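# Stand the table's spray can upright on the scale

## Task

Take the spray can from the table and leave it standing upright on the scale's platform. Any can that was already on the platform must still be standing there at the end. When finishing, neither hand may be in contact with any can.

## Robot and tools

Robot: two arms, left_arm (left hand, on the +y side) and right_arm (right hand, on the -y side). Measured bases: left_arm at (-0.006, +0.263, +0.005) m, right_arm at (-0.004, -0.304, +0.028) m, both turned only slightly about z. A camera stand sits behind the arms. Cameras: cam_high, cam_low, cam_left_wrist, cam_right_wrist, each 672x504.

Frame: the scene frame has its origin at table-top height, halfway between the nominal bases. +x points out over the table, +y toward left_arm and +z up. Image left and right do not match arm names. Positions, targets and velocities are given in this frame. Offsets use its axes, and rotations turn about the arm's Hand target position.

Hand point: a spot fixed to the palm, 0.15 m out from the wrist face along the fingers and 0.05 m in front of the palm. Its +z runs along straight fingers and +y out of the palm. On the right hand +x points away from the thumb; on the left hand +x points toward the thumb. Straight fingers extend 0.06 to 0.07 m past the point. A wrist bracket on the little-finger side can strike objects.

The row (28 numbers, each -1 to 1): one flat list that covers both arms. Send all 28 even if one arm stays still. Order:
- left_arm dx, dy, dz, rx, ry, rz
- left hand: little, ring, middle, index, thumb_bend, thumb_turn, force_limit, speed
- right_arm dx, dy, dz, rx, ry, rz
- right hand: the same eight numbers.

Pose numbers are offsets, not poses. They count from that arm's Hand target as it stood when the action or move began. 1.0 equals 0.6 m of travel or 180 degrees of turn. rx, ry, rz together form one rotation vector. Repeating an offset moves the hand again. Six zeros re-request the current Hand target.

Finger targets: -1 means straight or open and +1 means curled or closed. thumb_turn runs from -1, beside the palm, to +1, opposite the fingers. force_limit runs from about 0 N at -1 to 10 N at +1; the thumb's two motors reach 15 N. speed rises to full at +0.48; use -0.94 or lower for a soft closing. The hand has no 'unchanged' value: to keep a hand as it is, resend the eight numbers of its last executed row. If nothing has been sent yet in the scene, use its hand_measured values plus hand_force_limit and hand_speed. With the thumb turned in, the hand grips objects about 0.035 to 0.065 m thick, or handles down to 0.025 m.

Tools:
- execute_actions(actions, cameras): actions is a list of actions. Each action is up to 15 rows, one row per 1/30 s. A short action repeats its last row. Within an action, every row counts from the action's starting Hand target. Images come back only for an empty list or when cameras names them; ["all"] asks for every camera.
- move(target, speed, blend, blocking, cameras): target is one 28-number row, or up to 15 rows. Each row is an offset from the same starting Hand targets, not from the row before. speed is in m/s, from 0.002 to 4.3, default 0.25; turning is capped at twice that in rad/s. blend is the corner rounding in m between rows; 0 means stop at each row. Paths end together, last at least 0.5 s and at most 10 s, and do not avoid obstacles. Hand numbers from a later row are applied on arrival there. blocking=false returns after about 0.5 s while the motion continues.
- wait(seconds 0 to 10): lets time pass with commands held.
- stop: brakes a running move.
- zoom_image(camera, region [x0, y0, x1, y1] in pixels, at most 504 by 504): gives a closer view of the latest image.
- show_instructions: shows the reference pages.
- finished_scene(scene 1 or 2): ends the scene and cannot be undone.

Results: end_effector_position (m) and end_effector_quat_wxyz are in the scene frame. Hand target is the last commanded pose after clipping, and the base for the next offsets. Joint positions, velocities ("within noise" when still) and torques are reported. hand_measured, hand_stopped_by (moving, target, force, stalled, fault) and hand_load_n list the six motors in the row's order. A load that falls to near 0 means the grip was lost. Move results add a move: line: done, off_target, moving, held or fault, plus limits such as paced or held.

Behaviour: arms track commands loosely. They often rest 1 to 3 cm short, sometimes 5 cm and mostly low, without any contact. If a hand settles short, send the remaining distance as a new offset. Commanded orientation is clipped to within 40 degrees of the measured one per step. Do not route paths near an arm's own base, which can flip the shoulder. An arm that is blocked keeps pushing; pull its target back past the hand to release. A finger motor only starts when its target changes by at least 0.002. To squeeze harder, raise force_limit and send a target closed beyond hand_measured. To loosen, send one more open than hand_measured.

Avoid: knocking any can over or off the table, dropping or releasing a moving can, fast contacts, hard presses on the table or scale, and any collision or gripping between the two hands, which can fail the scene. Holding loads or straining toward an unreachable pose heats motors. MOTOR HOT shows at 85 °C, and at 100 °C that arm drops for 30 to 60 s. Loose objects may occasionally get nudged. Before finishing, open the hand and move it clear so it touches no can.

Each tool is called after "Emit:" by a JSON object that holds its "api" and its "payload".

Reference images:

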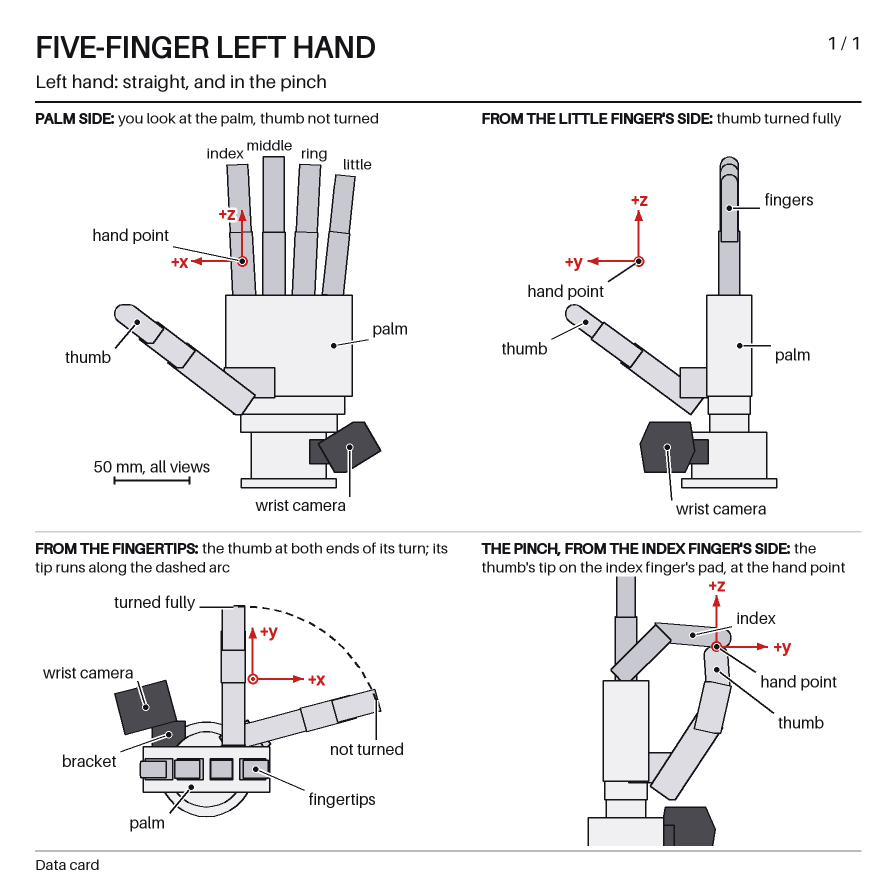

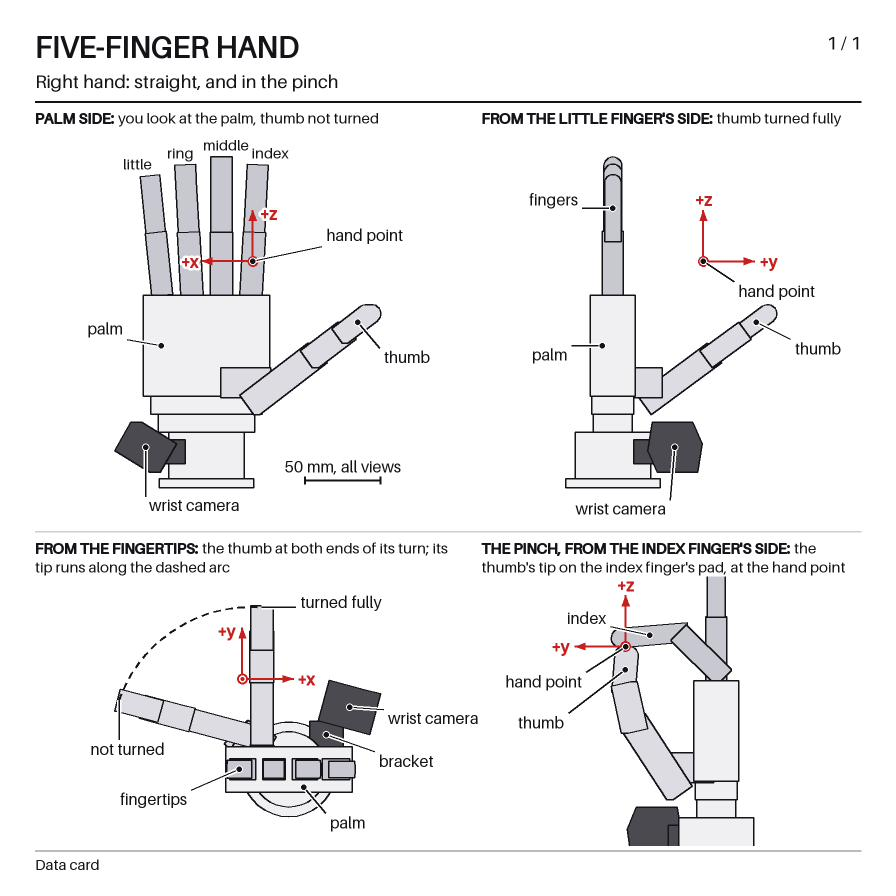

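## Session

Emit:
{"api": "execute_actions", "payload": {"actions": []}}

Emit:
{"api": "zoom_image", "payload": {"camera": "cam_high", "region": [220, 50, 560, 330]}}

Emit:
{"api": "zoom_image", "payload": {"camera": "cam_low", "region": [80, 150, 420, 310]}}

Scene clock: 0.00 s.
left_arm: end_effector_position=(+0.5738, -0.0787, +0.2390) hand_measured=(-1.000, -1.000, -1.000, -1.000, -1.000, -1.000) hand_load_n=(+0.0, +0.0, +0.0, +0.0, +0.0, +0.0) hand_stopped_by=(target, target, target, target, target, target) hand_force_limit=0.00 hand_speed=-0.80 end_effector_quat_wxyz=(-0.101, -0.202, +0.716, -0.661) | right_arm: end_effector_position=(+0.1077, -0.0972, +0.3194) hand_measured=(-1.000, -1.000, -1.000, -1.000, -1.000, -1.000) hand_load_n=(-0.5, +0.0, +0.0, +0.0, +0.0, +0.0) hand_stopped_by=(target, target, target, target, target, target) hand_force_limit=0.00 hand_speed=-0.80 end_effector_quat_wxyz=(+0.126, -0.192, +0.951, +0.209)
Joint positions: left_arm=[-0.234 1.889 1.482 0.113 1.194 -0.152] | right_arm=[0.709 0.461 0.833 -1.52 -0.26 1.882]
Joint velocities: within noise
Joint torques (N m): no reading
Motor temperatures (°C): left_arm=[29 26 25 25 21 24] | right_arm=[25 24 26 25 22 24]
Heat: left arm: hottest waist 29 °C; right arm: hottest elbow 26 °C.
Hand target: left_arm +0.5795, -0.0801, +0.2466; -0.094, -0.195, +0.715, -0.665 | right_arm +0.1090, -0.0963, +0.3300; +0.136, -0.193, +0.948, +0.214

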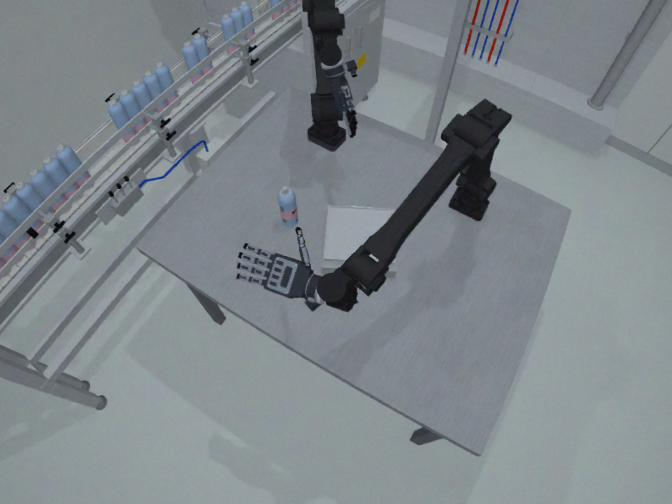

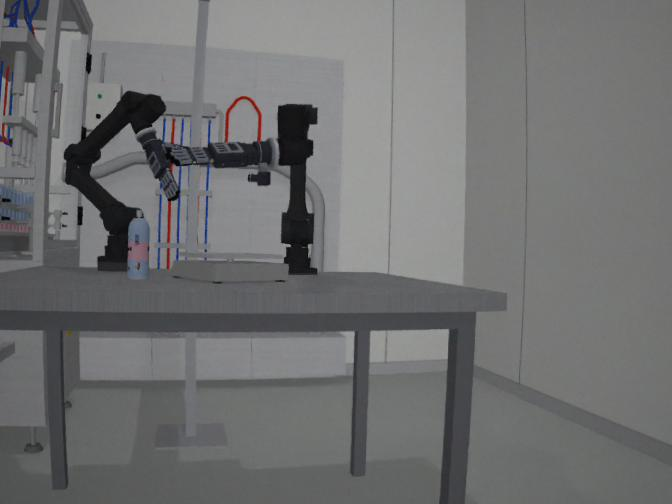

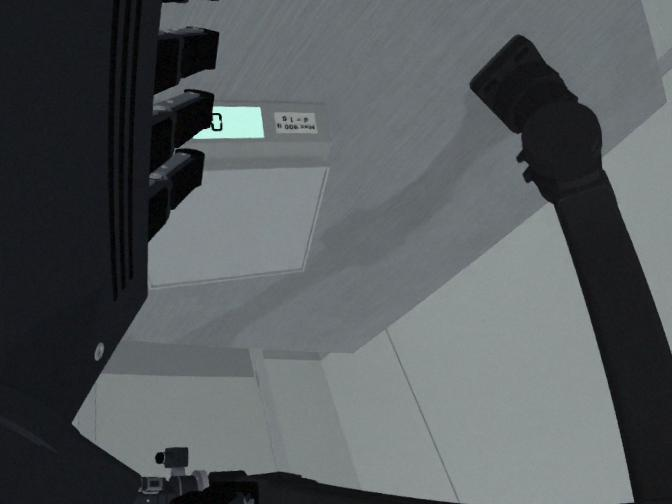

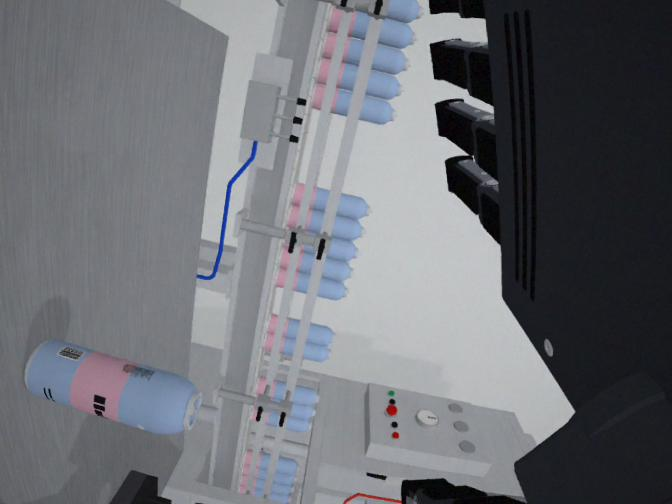

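Scaled by 1.482 from the camera's 672x504 image, which has a finer 960x720 frame.

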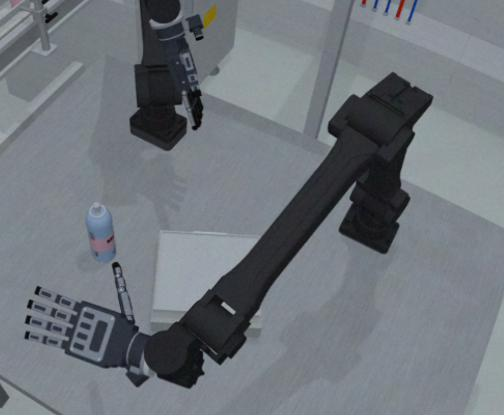

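Scaled by 1.482 from the camera's 672x504 image, which has a finer 960x720 frame.

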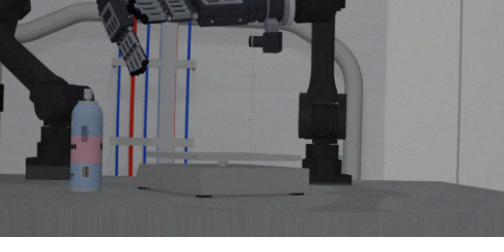

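Emit:
{"api": "move", "payload": {"target": [[0,0,0,0,0,0,-1,-1,-1,-1,-1,-1,0,-0.8,0.268,-0.306,0.017,0,0,-0.322,-1,-1,-1,-1,-1,-1,0,-0.8],[0,0,0,0,0,0,-1,-1,-1,-1,-1,-1,0,-0.8,0.235,-0.873,0,0,0,-0.628,-1,-1,-1,-1,-1,-1,0,-0.8]], "blend": [0.06,0], "cameras": ["all"]}}

Scene clock: 5.83 s.
left_arm: end_effector_position=(+0.5738, -0.0787, +0.2390) hand_measured=(-1.000, -1.000, -1.000, -1.000, -1.000, -1.000) hand_load_n=(+0.0, +0.0, +0.0, +0.0, +0.5, -0.5) hand_stopped_by=(target, target, target, target, target, target) hand_force_limit=0.00 hand_speed=-0.80 end_effector_quat_wxyz=(-0.101, -0.202, +0.716, -0.661) | right_arm: end_effector_position=(+0.2445, -0.6032, +0.3001) hand_measured=(-1.000, -1.000, -1.000, -1.000, -1.000, -1.000) hand_load_n=(+0.0, +0.0, +0.0, +0.0, +0.0, +0.0) hand_stopped_by=(target, target, target, target, target, target) hand_force_limit=0.00 hand_speed=-0.80 end_effector_quat_wxyz=(+0.226, +0.673, +0.704, +0.018)
Joint positions: left_arm=[-0.234 1.889 1.482 0.113 1.194 -0.152] | right_arm=[-0.996 0.908 0.944 -1.177 -0.16 2.08]
Joint torques (N m): left_arm=[0.56 -17.44 10.4 1.54 0.25 0.03] | right_arm=[1.14 -3.43 14.12 2.07 -0.17 0.17]
Heat: left arm: hottest waist 29 °C; right arm: hottest elbow 28 °C.
Hand target: left_arm +0.5795, -0.0801, +0.2466; -0.094, -0.195, +0.715, -0.665 | right_arm +0.2500, -0.6201, +0.3300; +0.253, +0.684, +0.684, +0.005
Off the commanded pose: left_arm 0.010 m, 1 deg | right_arm 0.035 m, 4 deg.
joint sent to its limit (right arm) — joint 6 (wrist roll), upper limit. The joint targets still meet the commanded pose.
move: off_target (right_arm)

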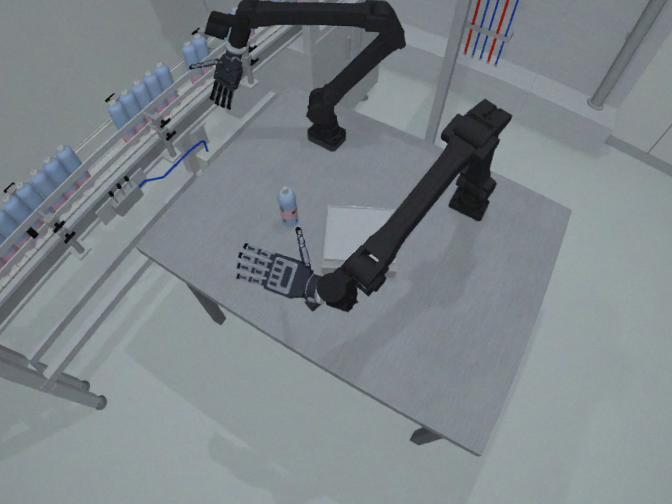

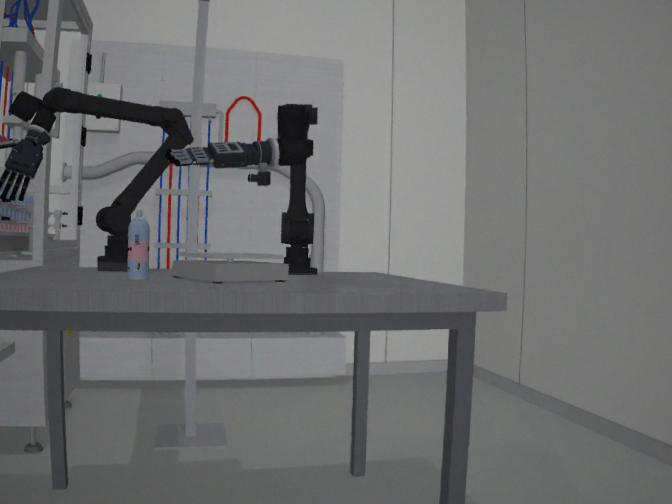

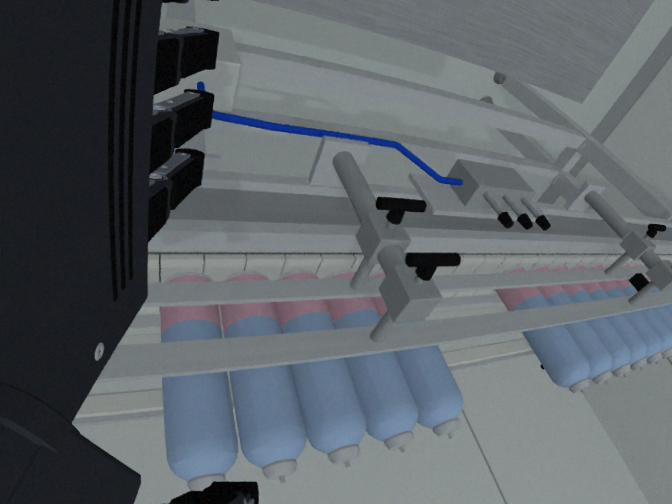

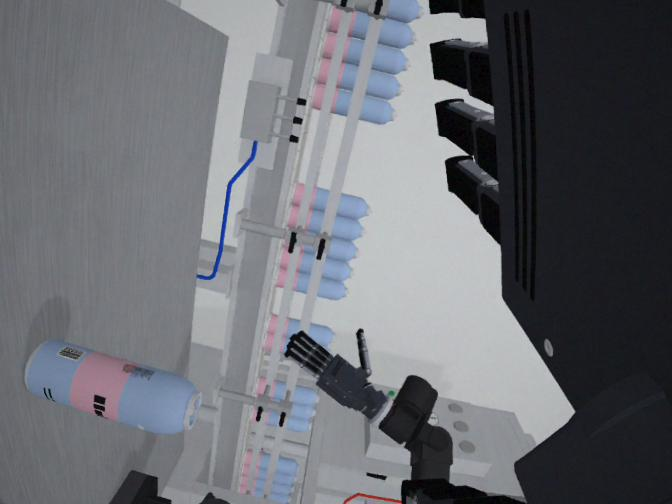

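Emit:
{"api": "move", "payload": {"target": [[-0.216,0.217,0.056,-0.076,0.171,0.07,-1,-1,-1,-1,-1,-1,0,-0.8,0,0,0,0,0,0,-1,-1,-1,-1,-1,-1,0,-0.8],[-0.599,0.067,0.039,-0.1517,0.3428,0.1397,-1,-1,-1,-1,-1,-1,0,-0.8,0,0,0,0,0,0,-1,-1,-1,-1,-1,-1,0,-0.8],[-0.599,0.008,-0.1,-0.1517,0.3428,0.1397,-1,-1,-1,-1,-1,-1,0,-0.8,0,0,0,0,0,0,-1,-1,-1,-1,-1,-1,0,-0.8]], "blend": [0.05,0.03,0], "cameras": ["all"]}}

Emit:
{"api": "zoom_image", "payload": {"camera": "cam_high", "region": [250, 150, 450, 310]}}

Emit:
{"api": "zoom_image", "payload": {"camera": "cam_low", "region": [100, 190, 280, 300]}}

Scene clock: 11.13 s.
left_arm: end_effector_position=(+0.2228, -0.0742, +0.1852) hand_measured=(-1.000, -1.000, -1.000, -1.000, -1.000, -1.000) hand_load_n=(+0.0, +0.0, +0.0, +0.0, +0.0, -0.5) hand_stopped_by=(target, target, target, target, target, target) hand_force_limit=0.00 hand_speed=-0.80 end_effector_quat_wxyz=(+0.338, +0.621, -0.346, +0.617) | right_arm: end_effector_position=(+0.2445, -0.6032, +0.3002) hand_measured=(-1.000, -1.000, -1.000, -1.000, -1.000, -1.000) hand_load_n=(+0.0, +0.0, +0.0, +0.0, -0.5, +0.0) hand_stopped_by=(target, target, target, target, target, target) hand_force_limit=0.00 hand_speed=-0.80 end_effector_quat_wxyz=(+0.226, +0.673, +0.704, +0.018)
Joint positions: left_arm=[-0.668 1.417 0.166 1.239 0.336 -1.56] | right_arm=[-0.996 0.908 0.944 -1.177 -0.16 2.08]
Joint torques (N m): left_arm=[-0.15 -4.19 3.86 2.65 -0.11 -0.09] | right_arm=[1.14 -3.6 14.11 2.1 -0.19 0.2]
Heat: left arm: hottest waist 29 °C; right arm: hottest elbow 28 °C.
Hand target: left_arm +0.2202, -0.0753, +0.1865; +0.343, +0.618, -0.343, +0.618 | right_arm +0.2500, -0.6200, +0.3300; +0.253, +0.684, +0.684, +0.005
Off the commanded pose: left_arm 0.003 m, 1 deg | right_arm 0.035 m, 4 deg.
joint sent to its limit (right arm) — joint 6 (wrist roll), upper limit. The joint targets still meet the commanded pose.
move: off_target (right_arm)

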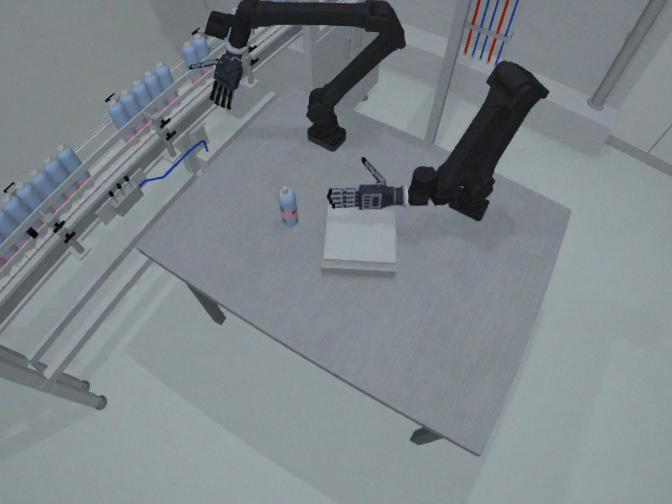

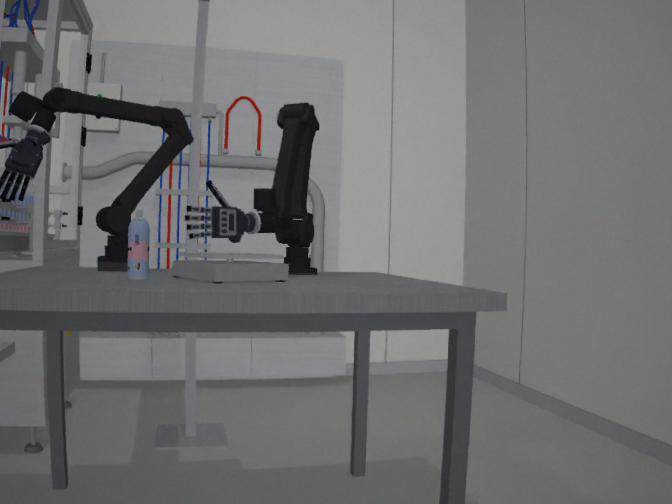

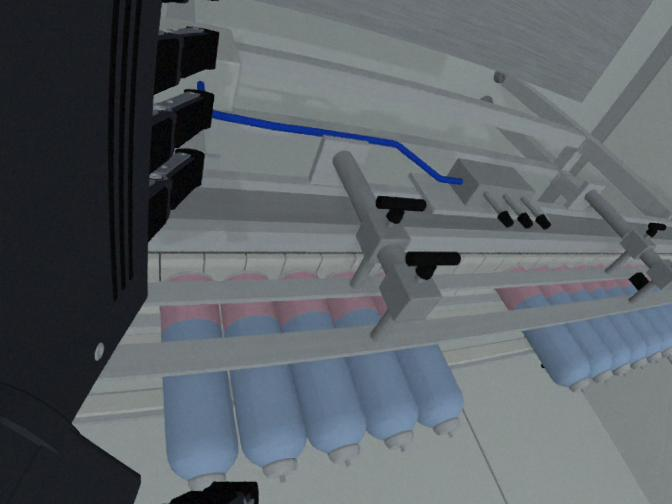

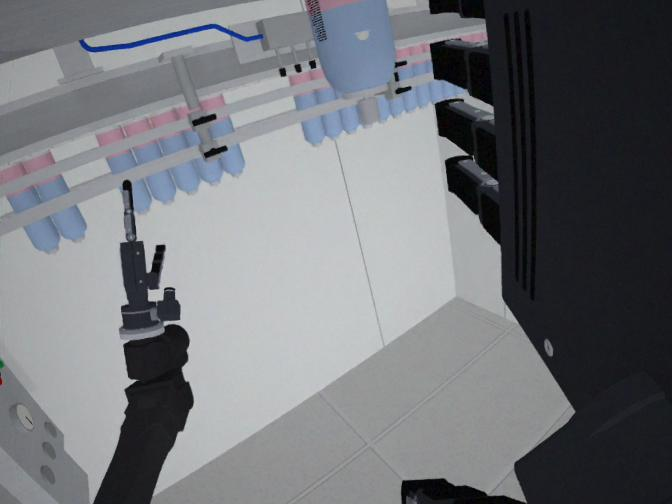

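Scaled by 2.520 from the camera's 672x504 image, which has a finer 960x720 frame.

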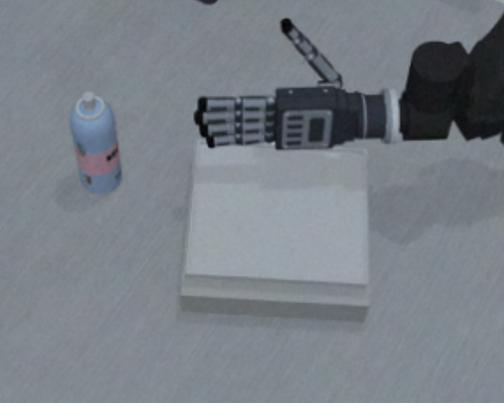

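Scaled by 2.800 from the camera's 672x504 image, which has a finer 960x720 frame.

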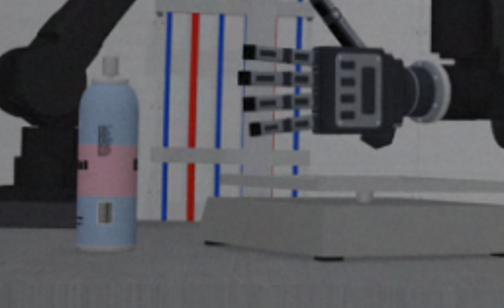

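Emit:
{"api": "move", "payload": {"target": [0.056,-0.043,-0.1,0,0,0,-1,-1,-1,-1,-1,1,0,0,0,0,0,0,0,0,-1,-1,-1,-1,-1,-1,0,-0.8], "cameras": ["cam_high","cam_low","cam_right_wrist"], "speed": 0.15}}

Emit:
{"api": "zoom_image", "payload": {"camera": "cam_high", "region": [250, 150, 450, 310]}}

Emit:
{"api": "zoom_image", "payload": {"camera": "cam_low", "region": [100, 190, 280, 300]}}

Scene clock: 13.63 s.
left_arm: end_effector_position=(+0.2320, -0.0817, +0.1403) hand_measured=(-1.000, -1.000, -1.000, -1.000, -1.000, +1.000) hand_load_n=(-2.5, +0.0, +0.0, +0.0, +0.0, +0.0) hand_stopped_by=(target, target, target, target, target, target) hand_force_limit=0.00 hand_speed=0.00 end_effector_quat_wxyz=(+0.342, +0.617, -0.345, +0.619) | right_arm: end_effector_position=(+0.2445, -0.6032, +0.3002) hand_measured=(-1.000, -1.000, -1.000, -1.000, -1.000, -1.000) hand_load_n=(+0.0, +0.0, +0.0, +0.0, +0.0, +0.0) hand_stopped_by=(target, target, target, target, target, target) hand_force_limit=0.00 hand_speed=-0.80 end_effector_quat_wxyz=(+0.226, +0.673, +0.704, +0.018)
Joint positions: left_arm=[-0.664 1.783 0.202 1.582 0.347 -1.565] | right_arm=[-0.996 0.908 0.944 -1.177 -0.16 2.08]
Joint torques (N m): left_arm=[0.09 -0.91 7.41 1.69 -0.25 -0.01] | right_arm=[1.32 -3.78 14.09 2.06 -0.18 0.21]
Heat: left arm: hottest waist 29 °C; right arm: hottest elbow 29 °C.
Hand target: left_arm +0.2537, -0.1012, +0.1265; +0.343, +0.618, -0.343, +0.618 | right_arm +0.2500, -0.6200, +0.3300; +0.253, +0.684, +0.684, +0.005
Off the commanded pose: left_arm 0.032 m, 0 deg | right_arm 0.035 m, 4 deg.
joint read past its limit (left arm) — joint 4 (wrist pitch), upper limit.
joint sent to its limit (left arm) — joint 4 (wrist pitch), upper limit. The joint targets still meet the commanded pose.
joint sent to its limit (right arm) — joint 6 (wrist roll), upper limit. The joint targets still meet the commanded pose.
move: off_target (left_arm, right_arm)
Images, in order (width x height): cam_high 672x504, cam_low 672x504, cam_right_wrist 672x504.

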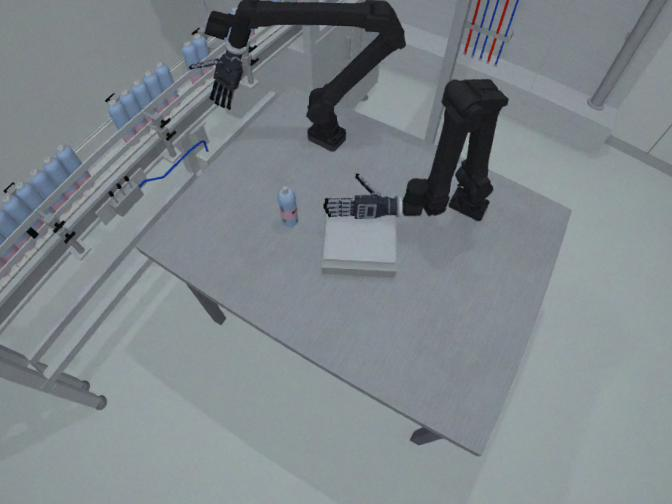

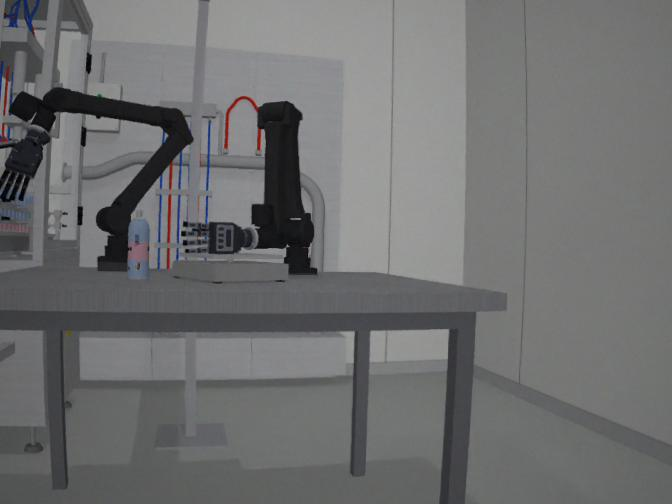

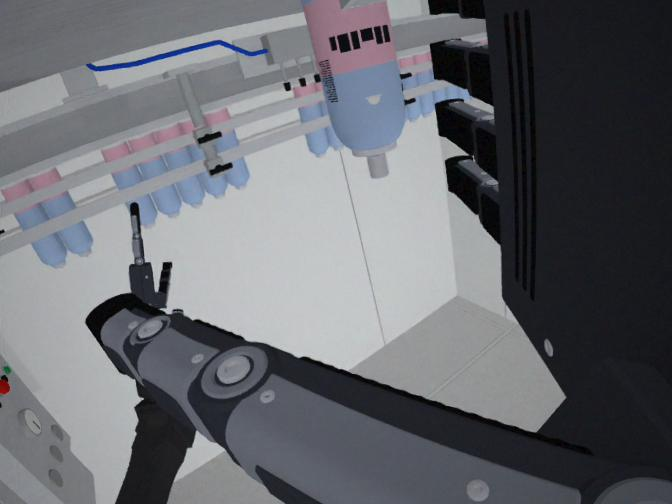

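Scaled by 2.520 from the camera's 672x504 image, which has a finer 960x720 frame.

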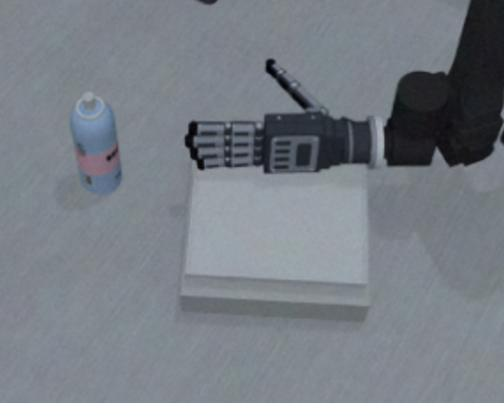

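Scaled by 2.800 from the camera's 672x504 image, which has a finer 960x720 frame.

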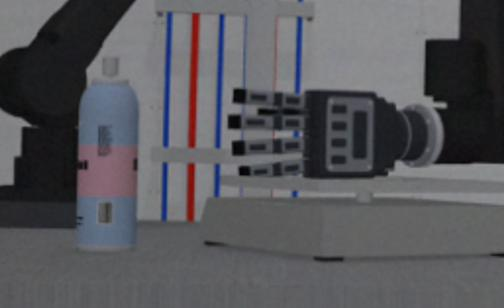

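Emit:
{"api": "move", "payload": {"target": [[-0.048,0.052,0.206,0,0,0,-1,-1,-1,-1,-1,1,0,0,0,0,0,0,0,0,-1,-1,-1,-1,-1,-1,0,-0.8],[0.2105,0.502,0.289,0,0,0.267,-1,-1,-1,-1,-1,1,0,0,0,0,0,0,0,0,-1,-1,-1,-1,-1,-1,0,-0.8],[0.077,0.919,0.239,0,0,0.489,-1,-1,-1,-1,-1,1,0,0,0,0,0,0,0,0,-1,-1,-1,-1,-1,-1,0,-0.8]], "blend": [0.03,0.05,0], "speed": [0.12,0.3,0.3], "cameras": ["all"]}}

Emit:
{"api": "zoom_image", "payload": {"camera": "cam_high", "region": [250, 150, 450, 310]}}

Emit:
{"api": "zoom_image", "payload": {"camera": "cam_low", "region": [100, 190, 320, 300]}}

Scene clock: 21.83 s.
left_arm: end_effector_position=(+0.3016, +0.4494, +0.2716) hand_measured=(-1.000, -1.000, -1.000, -1.000, -1.000, +1.000) hand_load_n=(+0.0, +0.0, +0.0, +0.0, +0.0, -0.5) hand_stopped_by=(target, target, target, target, target, target) hand_force_limit=0.00 hand_speed=0.00 end_effector_quat_wxyz=(-0.178, +0.686, +0.185, +0.681) | right_arm: end_effector_position=(+0.2445, -0.6032, +0.3002) hand_measured=(-1.000, -1.000, -1.000, -1.000, -1.000, -1.000) hand_load_n=(+0.0, +0.0, +0.0, +0.0, +0.0, +0.0) hand_stopped_by=(target, target, target, target, target, target) hand_force_limit=0.00 hand_speed=-0.80 end_effector_quat_wxyz=(+0.226, +0.673, +0.704, +0.018)
Joint positions: left_arm=[0.923 0.679 0.177 0.492 0.4 -1.575] | right_arm=[-0.996 0.908 0.944 -1.177 -0.16 2.08]
Joint torques (N m): left_arm=[1.32 0.21 8.08 2.58 0.15 0.07] | right_arm=[0.91 -3.84 14.09 2.04 -0.19 0.2]
Heat: left arm: hottest waist 29 °C; right arm: hottest elbow 29 °C.
Hand target: left_arm +0.2998, +0.4503, +0.2699; -0.183, +0.683, +0.183, +0.683 | right_arm +0.2500, -0.6200, +0.3300; +0.253, +0.684, +0.684, +0.005
Off the commanded pose: left_arm 0.003 m, 1 deg | right_arm 0.035 m, 4 deg.
joint sent to its limit (right arm) — joint 6 (wrist roll), upper limit. The joint targets still meet the commanded pose.
move: off_target (right_arm)

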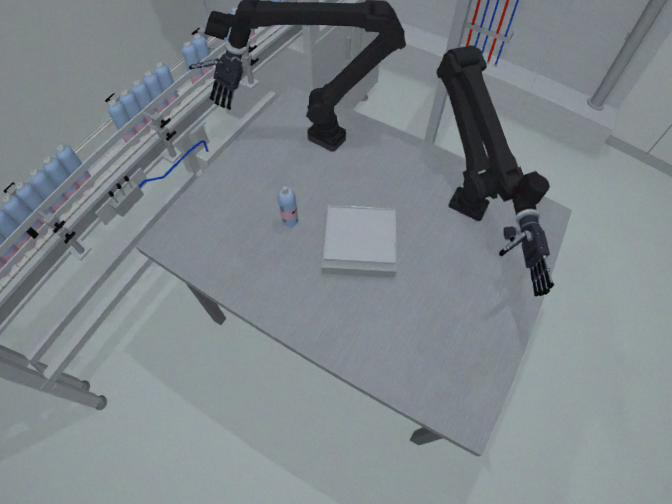

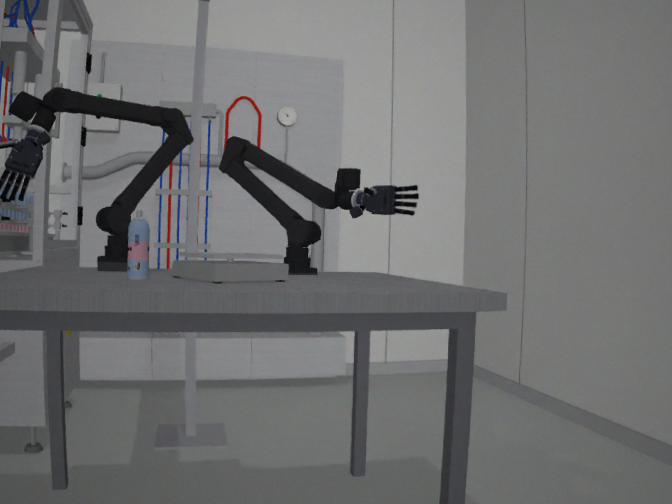

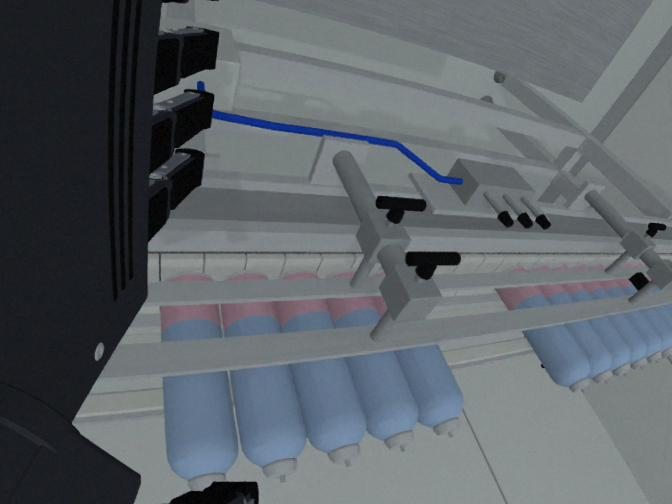

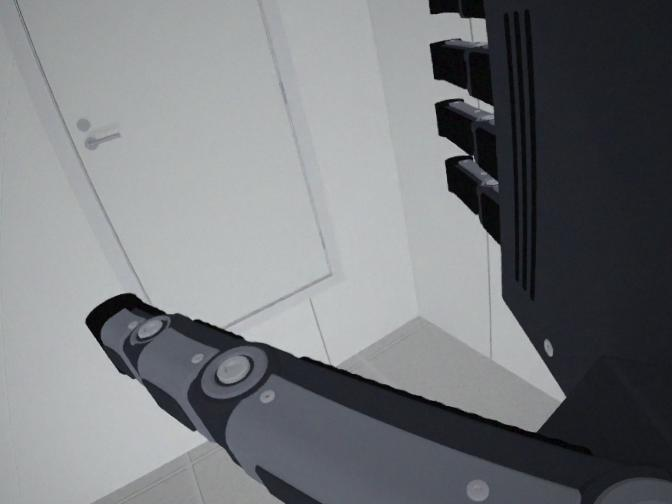

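Scaled by 2.520 from the camera's 672x504 image, which has a finer 960x720 frame.

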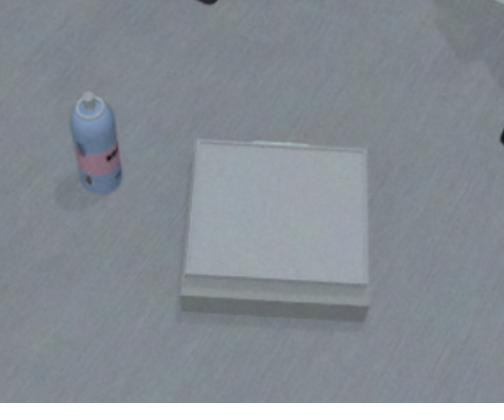

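Scaled by 2.291 from the camera's 672x504 image, which has a finer 960x720 frame.

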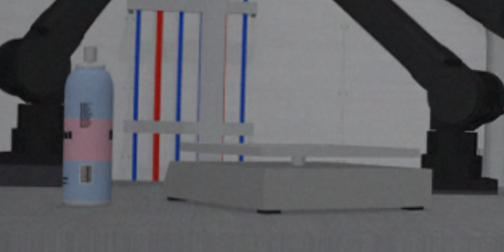

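Emit:
{"api": "move", "payload": {"target": [0,0,0,0,0,0,-1,-1,-1,-1,-1,1,0,0,0.035,0.57,-0.06,-0.2772,-0.3553,0.5315,-1,-1,-1,-1,-1,1,0,0], "cameras": ["all"]}}

Emit:
{"api": "zoom_image", "payload": {"camera": "cam_high", "region": [210, 130, 410, 290]}}

Emit:
{"api": "zoom_image", "payload": {"camera": "cam_low", "region": [60, 170, 240, 300]}}

Scene clock: 31.37 s.
left_arm: end_effector_position=(+0.3016, +0.4494, +0.2715) hand_measured=(-1.000, -1.000, -1.000, -1.000, -1.000, +1.000) hand_load_n=(+0.0, +0.0, +0.0, +0.0, +0.0, +0.0) hand_stopped_by=(target, target, target, target, target, target) hand_force_limit=0.00 hand_speed=0.00 end_effector_quat_wxyz=(-0.178, +0.686, +0.185, +0.681) | right_arm: end_effector_position=(+0.2717, -0.2815, +0.2990) hand_measured=(-1.000, -1.000, -1.000, -1.000, -1.000, +1.000) hand_load_n=(+0.0, +0.0, +0.0, +0.0, -0.5, +0.0) hand_stopped_by=(target, target, target, target, target, target) hand_force_limit=0.00 hand_speed=0.00 end_effector_quat_wxyz=(+0.662, -0.249, +0.669, +0.231)
Joint positions: left_arm=[0.923 0.679 0.177 0.493 0.4 -1.575] | right_arm=[-0.677 0.87 0.287 0.463 -1.423 1.432]
Joint torques (N m): left_arm=[1.26 0.38 8.08 2.66 0.15 0.06] | right_arm=[2.78 -2.02 6.97 2.26 -0.15 0.24]
Heat: left arm: hottest waist 29 °C; right arm: hottest elbow 30 °C.
Hand target: left_arm +0.2998, +0.4503, +0.2699; -0.183, +0.683, +0.183, +0.683 | right_arm +0.2710, -0.2781, +0.2939; +0.665, -0.242, +0.664, +0.242
Off the commanded pose: left_arm 0.003 m, 1 deg | right_arm 0.006 m, 2 deg.
move: done

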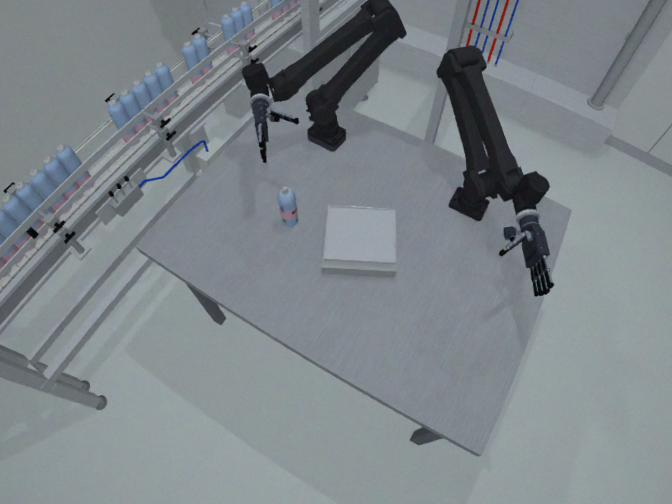

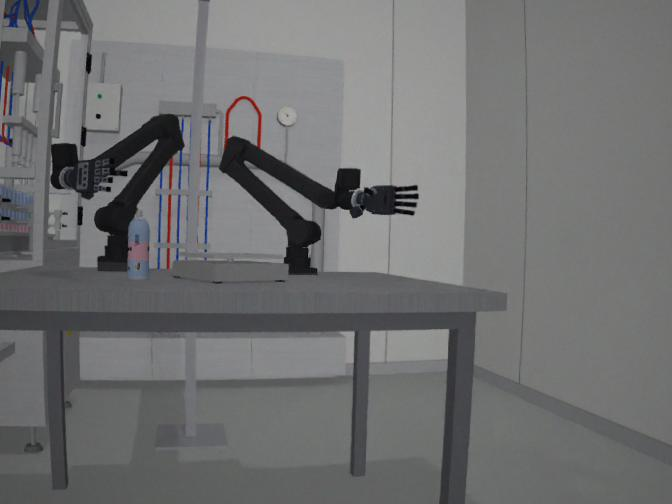

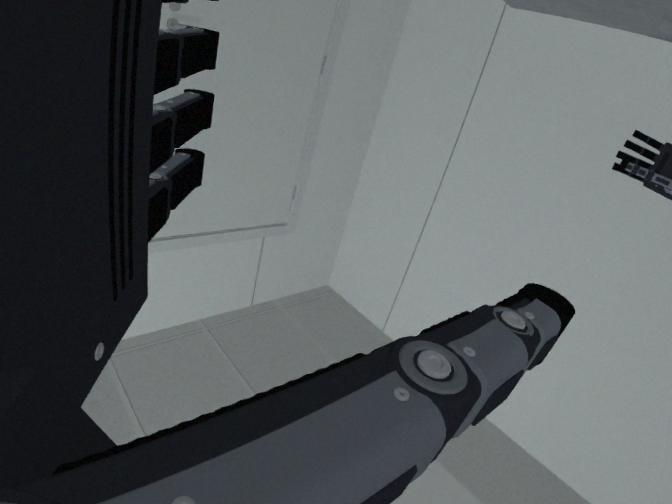

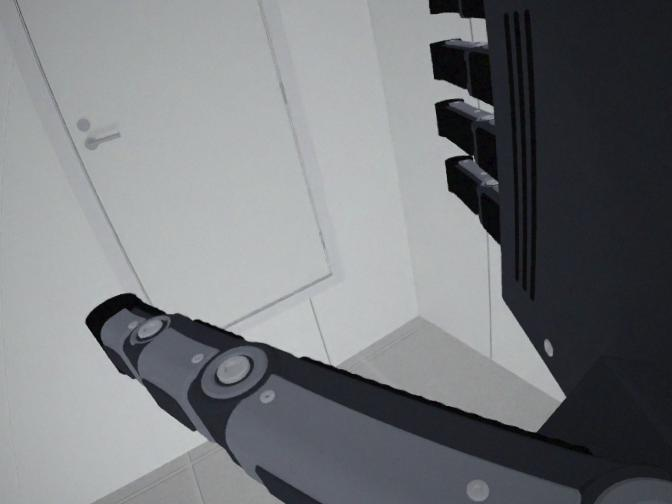

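Scaled by 2.520 from the camera's 672x504 image, which has a finer 960x720 frame.

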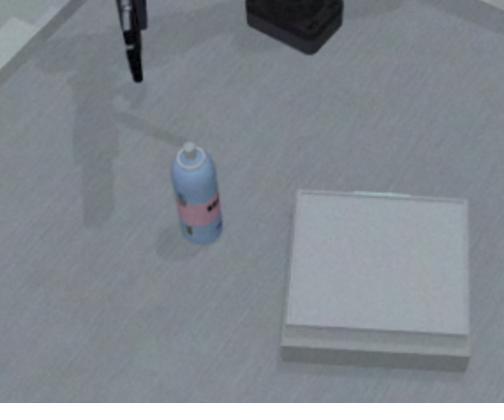

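Scaled by 2.800 from the camera's 672x504 image, which has a finer 960x720 frame.

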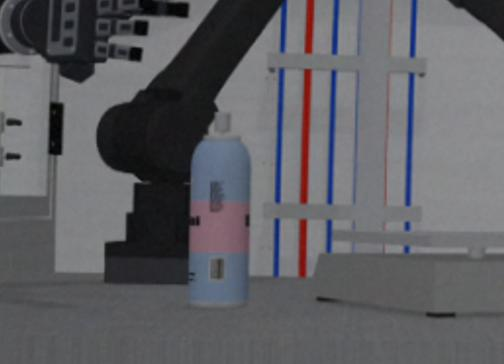

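Emit:
{"api": "move", "payload": {"target": [0,0,0,0,0,0,-1,-1,-1,-1,-1,1,0,0,0,0,-0.25,0,0,0,-1,-1,-1,-1,-1,1,0,0], "cameras": ["cam_high","cam_low","cam_left_wrist"], "speed": 0.15}}

Emit:
{"api": "zoom_image", "payload": {"camera": "cam_high", "region": [210, 130, 370, 290]}}

Emit:
{"api": "zoom_image", "payload": {"camera": "cam_low", "region": [30, 190, 210, 300]}}

Scene clock: 34.70 s.
left_arm: end_effector_position=(+0.3016, +0.4494, +0.2715) hand_measured=(-1.000, -1.000, -1.000, -1.000, -1.000, +1.000) hand_load_n=(+0.0, +0.0, +0.0, +0.0, +0.0, -0.5) hand_stopped_by=(target, target, target, target, target, target) hand_force_limit=0.00 hand_speed=0.00 end_effector_quat_wxyz=(-0.178, +0.686, +0.185, +0.681) | right_arm: end_effector_position=(+0.2739, -0.2833, +0.1456) hand_measured=(-1.000, -1.000, -1.000, -1.000, -1.000, +1.000) hand_load_n=(+0.0, +0.0, +0.0, +0.0, +0.0, +0.0) hand_stopped_by=(target, target, target, target, target, target) hand_force_limit=0.00 hand_speed=0.00 end_effector_quat_wxyz=(+0.655, -0.255, +0.673, +0.231)
Joint positions: left_arm=[0.923 0.679 0.177 0.493 0.4 -1.575] | right_arm=[-0.677 1.71 0.175 1.273 -1.429 1.287]
Joint torques (N m): left_arm=[1.26 0.5 8.08 2.65 0.15 0.07] | right_arm=[2.49 -5.54 0.5 2.3 -0.3 0.24]
Heat: left arm: hottest waist 29 °C; right arm: hottest elbow 30 °C.
Hand target: left_arm +0.2998, +0.4503, +0.2699; -0.183, +0.683, +0.183, +0.683 | right_arm +0.2710, -0.2780, +0.1439; +0.665, -0.242, +0.664, +0.242
Off the commanded pose: left_arm 0.003 m, 1 deg | right_arm 0.006 m, 3 deg.
move: off_target (right_arm)
Images, in order (width x height): cam_high 672x504, cam_low 672x504, cam_left_wrist 672x504.

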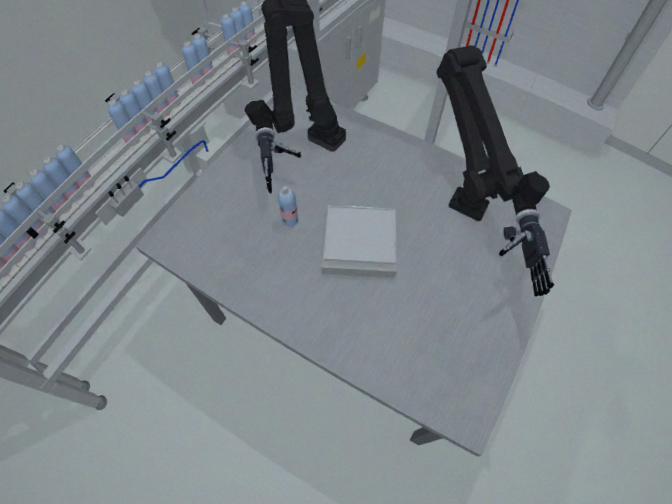

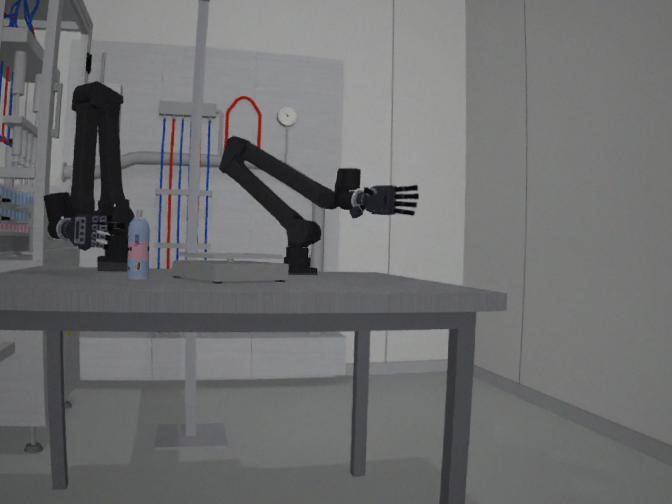

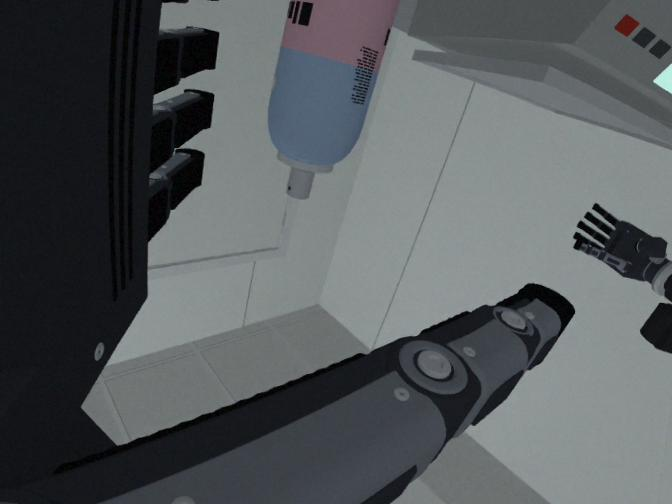

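Scaled by 3.150 from the camera's 672x504 image, which has a finer 960x720 frame.

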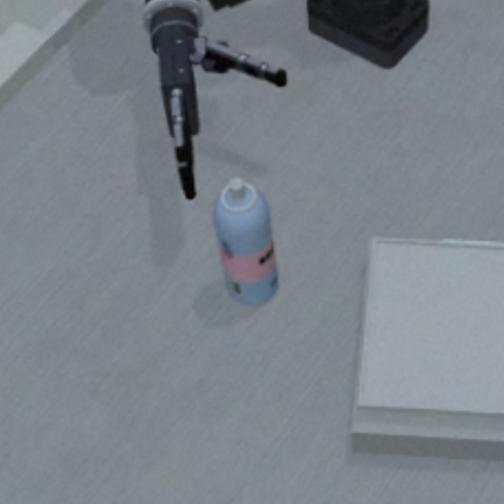

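Scaled by 2.800 from the camera's 672x504 image, which has a finer 960x720 frame.

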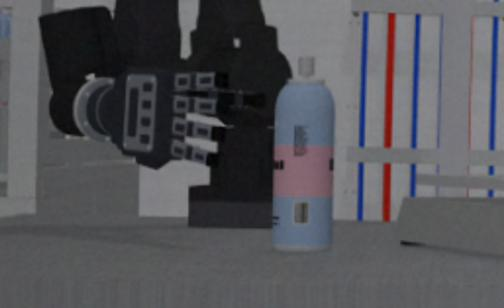

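Emit:
{"api": "zoom_image", "payload": {"camera": "cam_high", "region": [240, 120, 320, 230]}}

Emit:
{"api": "zoom_image", "payload": {"camera": "cam_low", "region": [50, 200, 170, 290]}}

Scaled by 4.582 from the camera's 672x504 image, which has a finer 960x720 frame.

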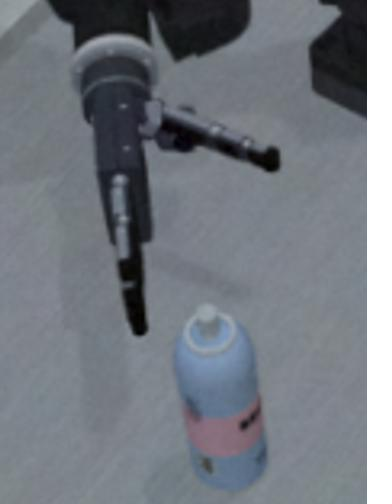

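Scaled by 4.200 from the camera's 672x504 image, which has a finer 960x720 frame.

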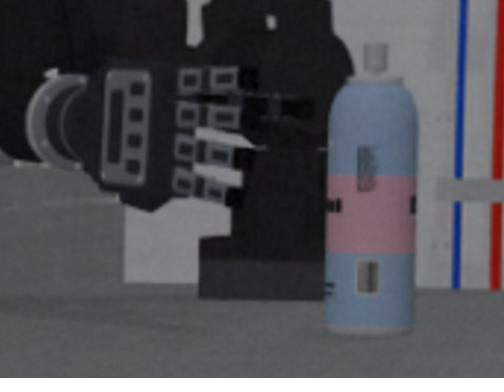

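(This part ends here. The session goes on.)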